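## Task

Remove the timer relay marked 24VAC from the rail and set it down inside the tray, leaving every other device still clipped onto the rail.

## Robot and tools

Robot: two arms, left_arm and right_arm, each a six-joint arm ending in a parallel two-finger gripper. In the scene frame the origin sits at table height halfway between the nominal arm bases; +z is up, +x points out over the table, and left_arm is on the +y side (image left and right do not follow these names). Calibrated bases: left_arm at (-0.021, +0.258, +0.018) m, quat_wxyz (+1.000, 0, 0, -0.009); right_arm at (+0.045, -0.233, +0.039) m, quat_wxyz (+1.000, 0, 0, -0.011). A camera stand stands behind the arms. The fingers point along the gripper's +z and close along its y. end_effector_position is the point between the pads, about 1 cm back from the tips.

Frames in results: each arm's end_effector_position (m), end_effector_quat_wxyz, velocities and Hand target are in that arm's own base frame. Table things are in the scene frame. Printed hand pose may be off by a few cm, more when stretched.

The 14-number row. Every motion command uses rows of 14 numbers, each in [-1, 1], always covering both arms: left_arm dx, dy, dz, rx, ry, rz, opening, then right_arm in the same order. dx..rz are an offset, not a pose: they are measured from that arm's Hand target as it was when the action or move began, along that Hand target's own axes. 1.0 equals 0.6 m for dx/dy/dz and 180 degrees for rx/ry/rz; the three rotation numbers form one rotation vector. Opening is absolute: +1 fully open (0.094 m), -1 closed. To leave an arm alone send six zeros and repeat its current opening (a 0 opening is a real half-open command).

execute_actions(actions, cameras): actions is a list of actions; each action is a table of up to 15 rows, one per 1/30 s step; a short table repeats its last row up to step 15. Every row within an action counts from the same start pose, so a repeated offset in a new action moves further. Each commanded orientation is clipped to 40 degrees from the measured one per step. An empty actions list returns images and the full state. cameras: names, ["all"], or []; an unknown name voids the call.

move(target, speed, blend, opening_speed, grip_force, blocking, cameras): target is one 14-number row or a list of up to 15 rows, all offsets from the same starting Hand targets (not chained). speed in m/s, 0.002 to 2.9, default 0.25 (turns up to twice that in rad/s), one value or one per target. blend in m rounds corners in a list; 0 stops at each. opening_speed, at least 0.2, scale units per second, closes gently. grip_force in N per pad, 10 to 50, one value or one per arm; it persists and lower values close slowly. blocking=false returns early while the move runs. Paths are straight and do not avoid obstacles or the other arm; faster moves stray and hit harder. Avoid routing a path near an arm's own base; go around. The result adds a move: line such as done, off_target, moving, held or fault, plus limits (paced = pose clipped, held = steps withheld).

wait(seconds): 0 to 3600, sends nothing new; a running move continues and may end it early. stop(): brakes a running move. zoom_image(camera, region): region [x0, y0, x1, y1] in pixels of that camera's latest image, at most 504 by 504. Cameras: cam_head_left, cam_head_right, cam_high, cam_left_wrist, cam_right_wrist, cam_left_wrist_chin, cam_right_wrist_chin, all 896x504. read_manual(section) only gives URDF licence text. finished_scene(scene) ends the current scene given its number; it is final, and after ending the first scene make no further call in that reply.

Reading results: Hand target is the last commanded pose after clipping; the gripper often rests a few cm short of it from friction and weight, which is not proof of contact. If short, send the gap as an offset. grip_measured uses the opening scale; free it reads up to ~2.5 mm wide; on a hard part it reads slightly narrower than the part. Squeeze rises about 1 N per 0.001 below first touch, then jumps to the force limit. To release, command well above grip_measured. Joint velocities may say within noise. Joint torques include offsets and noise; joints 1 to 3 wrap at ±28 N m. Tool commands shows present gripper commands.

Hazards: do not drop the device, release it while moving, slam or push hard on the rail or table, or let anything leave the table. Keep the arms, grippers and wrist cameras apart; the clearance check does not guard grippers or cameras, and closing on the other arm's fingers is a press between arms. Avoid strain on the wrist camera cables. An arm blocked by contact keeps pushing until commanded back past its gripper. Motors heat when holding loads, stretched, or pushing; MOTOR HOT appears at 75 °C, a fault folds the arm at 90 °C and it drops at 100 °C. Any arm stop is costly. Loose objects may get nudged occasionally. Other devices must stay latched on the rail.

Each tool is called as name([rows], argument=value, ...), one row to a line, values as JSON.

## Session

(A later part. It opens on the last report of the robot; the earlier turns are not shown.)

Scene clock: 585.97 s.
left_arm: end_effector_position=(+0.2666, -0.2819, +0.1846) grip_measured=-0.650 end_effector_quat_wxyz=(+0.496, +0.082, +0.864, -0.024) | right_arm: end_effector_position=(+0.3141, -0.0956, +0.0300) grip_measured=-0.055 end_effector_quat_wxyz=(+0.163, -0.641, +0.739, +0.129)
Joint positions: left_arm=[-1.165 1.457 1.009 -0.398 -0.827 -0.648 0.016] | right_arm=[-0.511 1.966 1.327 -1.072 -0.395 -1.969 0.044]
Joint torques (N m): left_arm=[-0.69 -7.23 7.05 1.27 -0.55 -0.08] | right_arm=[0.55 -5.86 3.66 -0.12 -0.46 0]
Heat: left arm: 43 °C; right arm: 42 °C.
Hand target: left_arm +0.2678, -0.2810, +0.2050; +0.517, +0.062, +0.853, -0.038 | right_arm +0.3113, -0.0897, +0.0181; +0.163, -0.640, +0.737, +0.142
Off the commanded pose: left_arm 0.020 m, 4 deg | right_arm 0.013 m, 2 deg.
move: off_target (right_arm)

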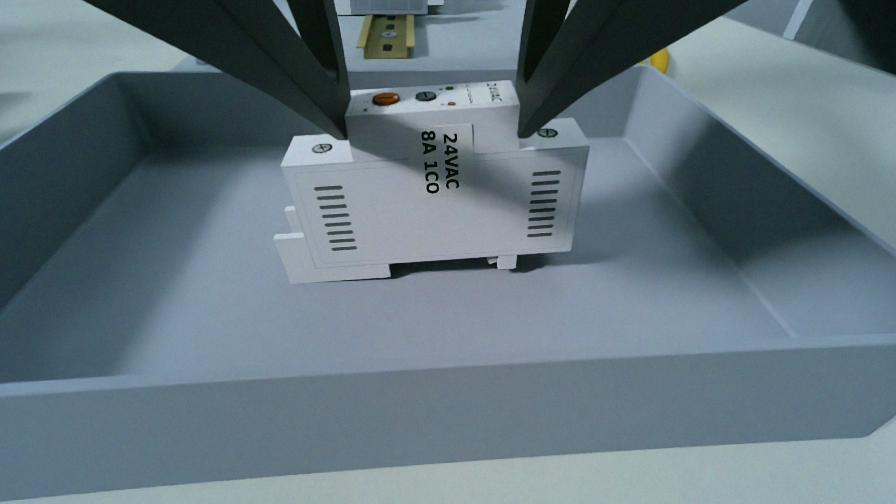

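move(target=[0,0,0,0,0,0,-1,-0.005,0,-0.01,0,0,0,0.15], opening_speed=0.4, speed=0.02)

move(target=[0.273,0.0575,-0.1805,0.0497,0.3446,0.0823,-1,-0.084,0,-0.181,0,0,0,0.15], speed=0.12, cameras=["cam_right_wrist","cam_left_wrist","cam_left_wrist_chin","cam_high"])

Scene clock: 599.97 s.
left_arm: end_effector_position=(+0.2666, -0.2819, +0.1846) grip_measured=-0.650 end_effector_quat_wxyz=(+0.496, +0.082, +0.864, -0.024) | right_arm: end_effector_position=(+0.3144, -0.0957, +0.0298) grip_measured=+0.147 end_effector_quat_wxyz=(+0.163, -0.641, +0.739, +0.128)
Joint positions: left_arm=[-1.165 1.457 1.009 -0.398 -0.827 -0.648 0.016] | right_arm=[-0.511 1.966 1.327 -1.071 -0.395 -1.968 0.054]
Joint torques (N m): left_arm=[-0.69 -7.23 7.06 1.27 -0.55 -0.08] | right_arm=[0.57 -6.69 4.67 -0.38 -0.44 0]
Heat: left arm: 43 °C; right arm: 41 °C.
Hand target: left_arm +0.2678, -0.2810, +0.2050; +0.517, +0.062, +0.853, -0.038 | right_arm +0.3113, -0.0896, +0.0248; +0.163, -0.640, +0.737, +0.142
Off the commanded pose: left_arm 0.020 m, 4 deg | right_arm 0.009 m, 2 deg.
move: done

Scene clock: 605.33 s.
left_arm: end_effector_position=(+0.1009, -0.2205, +0.1064) grip_measured=-0.650 end_effector_quat_wxyz=(+0.000, +0.216, +0.976, +0.003) | right_arm: end_effector_position=(+0.3073, -0.0918, +0.1270) grip_measured=+0.148 end_effector_quat_wxyz=(+0.151, -0.634, +0.741, +0.159)
Joint positions: left_arm=[-1.149 1.469 1.132 -1.24 -0.004 -0.714 0.016] | right_arm=[-0.511 1.918 1.645 -1.505 -0.395 -1.968 0.054]
Joint torques (N m): left_arm=[0.65 -4.03 6.61 0.15 0.04 0.06] | right_arm=[0.55 -9.66 9.2 -0.7 -0.43 0]
Heat: left arm: 43 °C; right arm: 41 °C.
Hand target: left_arm +0.1027, -0.2221, +0.1099; +0.000, +0.214, +0.977, +0.000 | right_arm +0.3114, -0.0897, +0.1445; +0.163, -0.640, +0.737, +0.142
Off the commanded pose: left_arm 0.004 m, 0 deg | right_arm 0.018 m, 3 deg.
move: off_target (right_arm)
Images, in order (width x height): cam_high 896x504, cam_left_wrist 896x504, cam_right_wrist 896x504, cam_left_wrist_chin 896x504.

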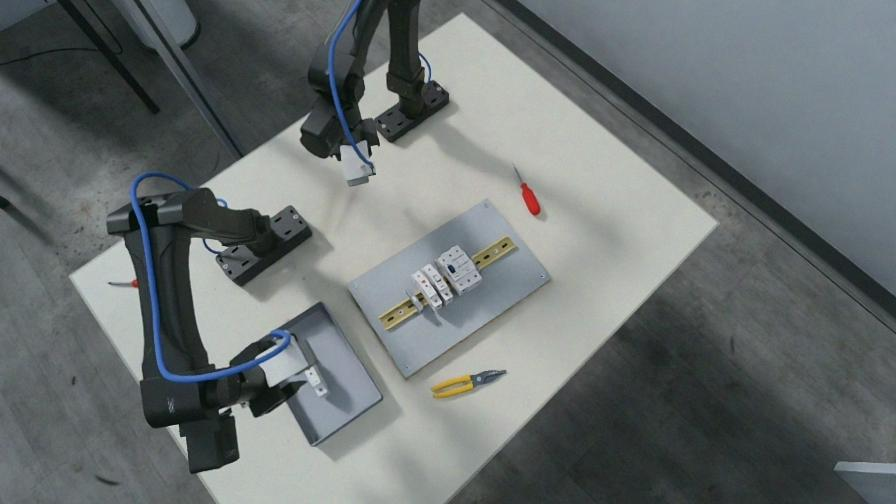

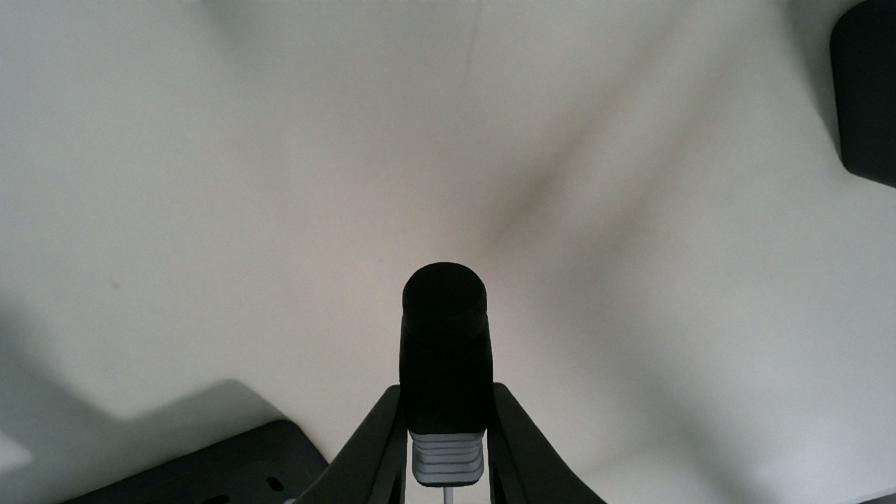

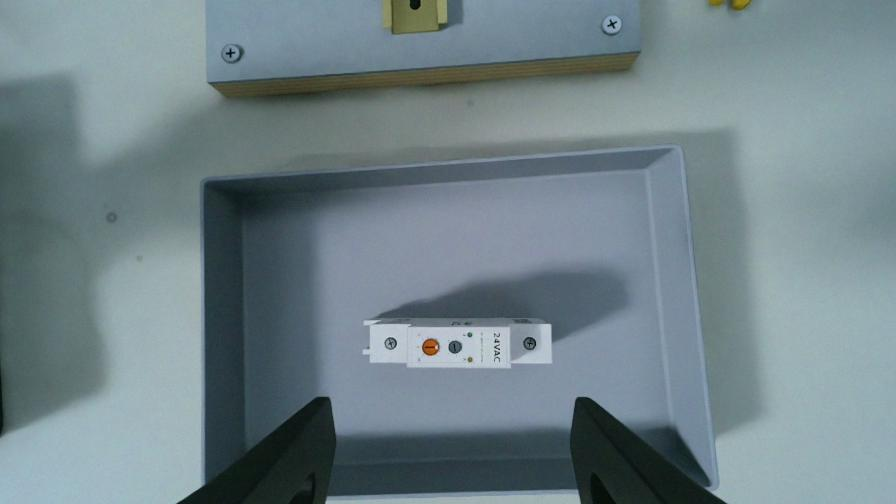

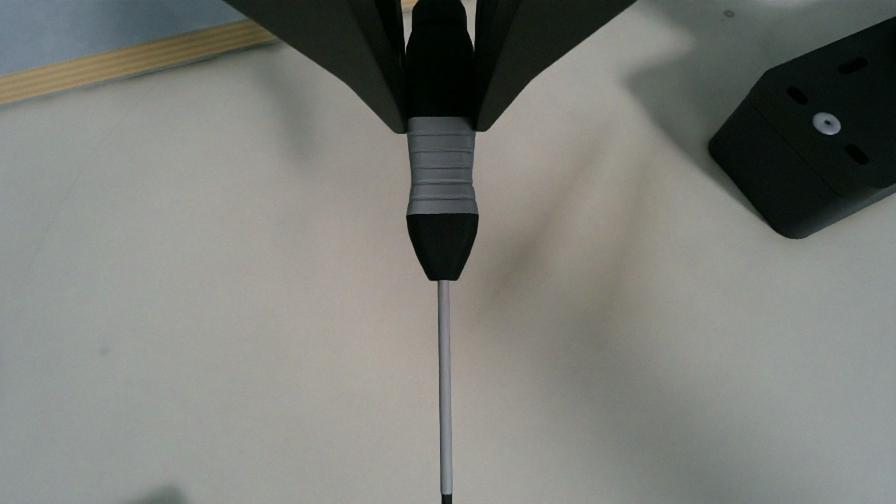

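move([
  [0,0,0.08,0,0,0,-1,0,0,0,0,0,0,0.15],
  [0,0,0.177,0,0,0,-1,0,0,0,0,0,0,0.15],
], speed=[0.08,0.03], grip_force=[10,50], cameras=["cam_left_wrist","cam_left_wrist_chin"])

Scene clock: 611.23 s.
left_arm: end_effector_position=(+0.0999, -0.2205, +0.0053) grip_measured=-0.620 end_effector_quat_wxyz=(-0.004, +0.216, +0.976, +0.004) | right_arm: end_effector_position=(+0.3071, -0.0917, +0.1270) grip_measured=+0.148 end_effector_quat_wxyz=(+0.151, -0.634, +0.741, +0.160)
Joint positions: left_arm=[-1.149 1.596 0.83 -0.815 0.001 -0.714 0.018] | right_arm=[-0.511 1.918 1.645 -1.506 -0.395 -1.968 0.054]
Joint torques (N m): left_arm=[0.62 -4.34 4.51 0.37 0.02 0.04] | right_arm=[0.54 -9.68 9.25 -0.71 -0.44 0.01]
Heat: left arm: 43 °C; right arm: 41 °C.
Hand target: left_arm +0.1026, -0.2221, +0.0037; +0.000, +0.214, +0.977, +0.000 | right_arm +0.3114, -0.0897, +0.1445; +0.163, -0.640, +0.737, +0.142
Off the commanded pose: left_arm 0.004 m, 1 deg | right_arm 0.018 m, 3 deg.
grip_force (N): 10, 50
move: done

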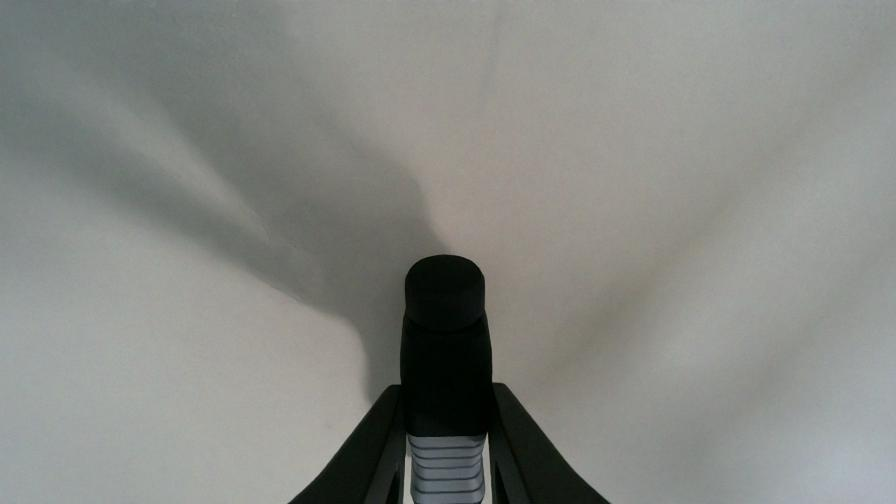

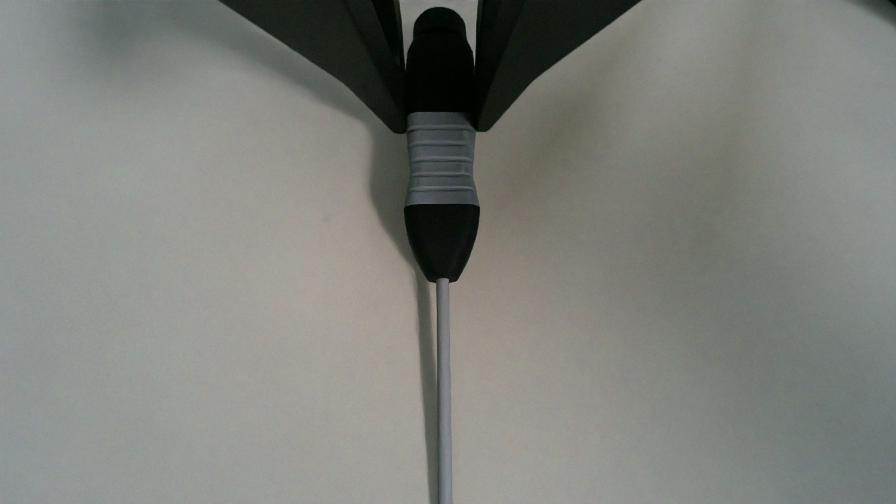

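Resting nicely. Release and lift; check devices.

move([
  [0,0,0.002,0,0,0,0.2,0,0,0,0,0,0,0.15],
  [0,0,-0.2,0,0,0,0.2,0,0,0,0,0,0,0.15],
], speed=[0.02,0.1], opening_speed=0.5, grip_force=[50,50], cameras=["cam_head_right","cam_high","cam_left_wrist"])

zoom_image(camera="cam_high", region=[250, 220, 530, 440])

Scene clock: 618.27 s.
left_arm: end_effector_position=(+0.0982, -0.2171, +0.1105) grip_measured=+0.198 end_effector_quat_wxyz=(-0.015, +0.216, +0.976, +0.018) | right_arm: end_effector_position=(+0.3071, -0.0917, +0.1270) grip_measured=+0.148 end_effector_quat_wxyz=(+0.151, -0.634, +0.741, +0.160)
Joint positions: left_arm=[-1.149 1.49 1.167 -1.293 0.002 -0.714 0.056] | right_arm=[-0.511 1.918 1.645 -1.506 -0.395 -1.968 0.054]
Joint torques (N m): left_arm=[0.64 -6.06 8.01 0.05 0.01 0.04] | right_arm=[0.55 -9.66 9.24 -0.71 -0.43 0]
Heat: left arm: 43 °C; right arm: 41 °C.
Hand target: left_arm +0.1027, -0.2221, +0.1238; +0.000, +0.214, +0.977, +0.000 | right_arm +0.3114, -0.0897, +0.1445; +0.163, -0.640, +0.737, +0.142
Off the commanded pose: left_arm 0.015 m, 3 deg | right_arm 0.018 m, 3 deg.
move: off_target (left_arm)

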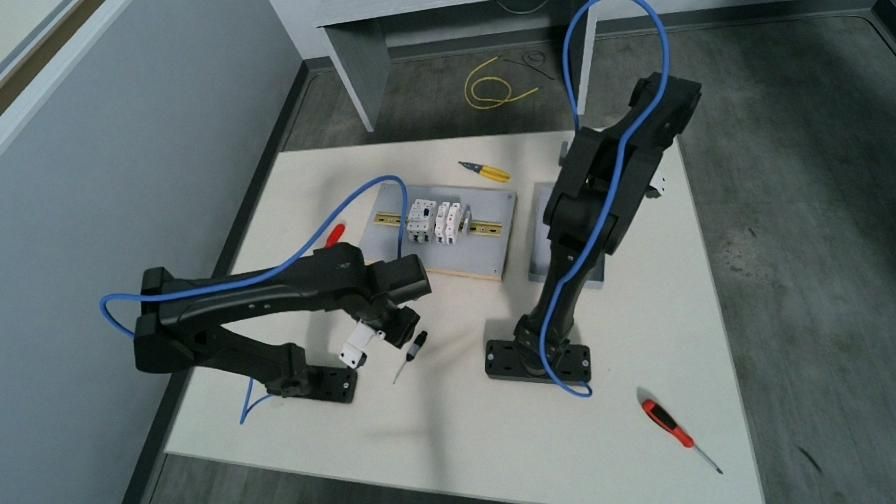

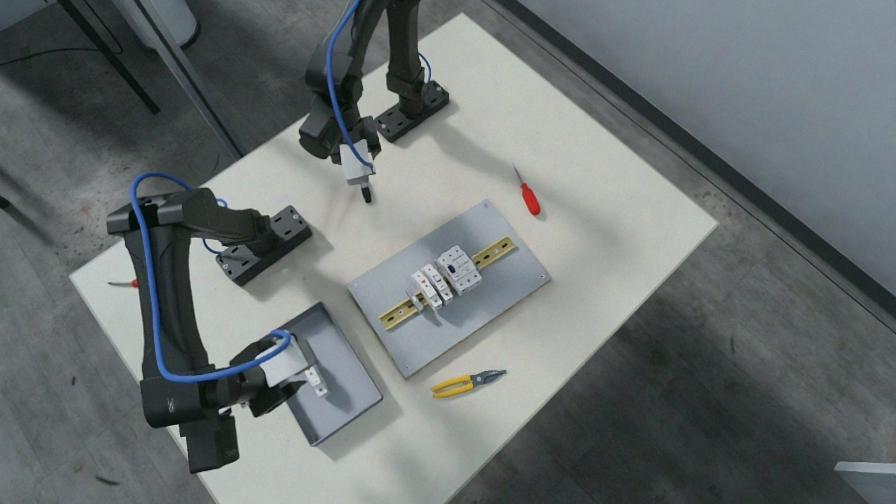

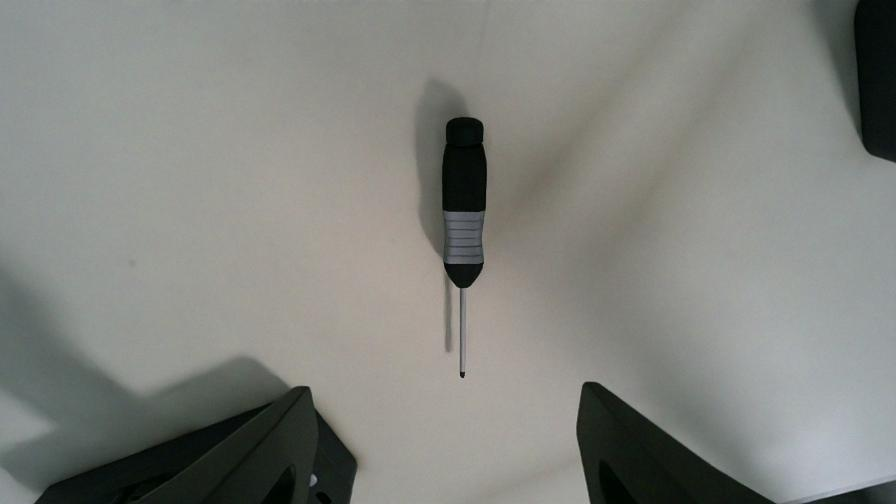

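Scaled by 1.800 from the camera's image (finer frame: 1280x720).

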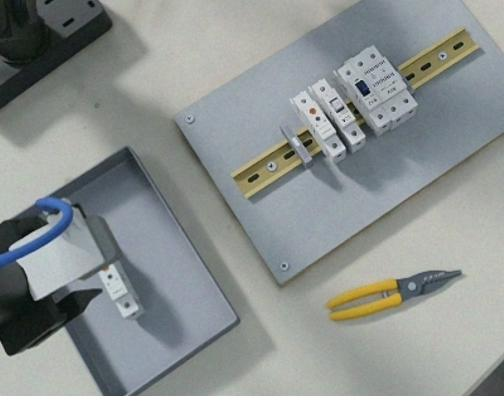

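finished_scene(scene=2)

The scene is finished: the task was done.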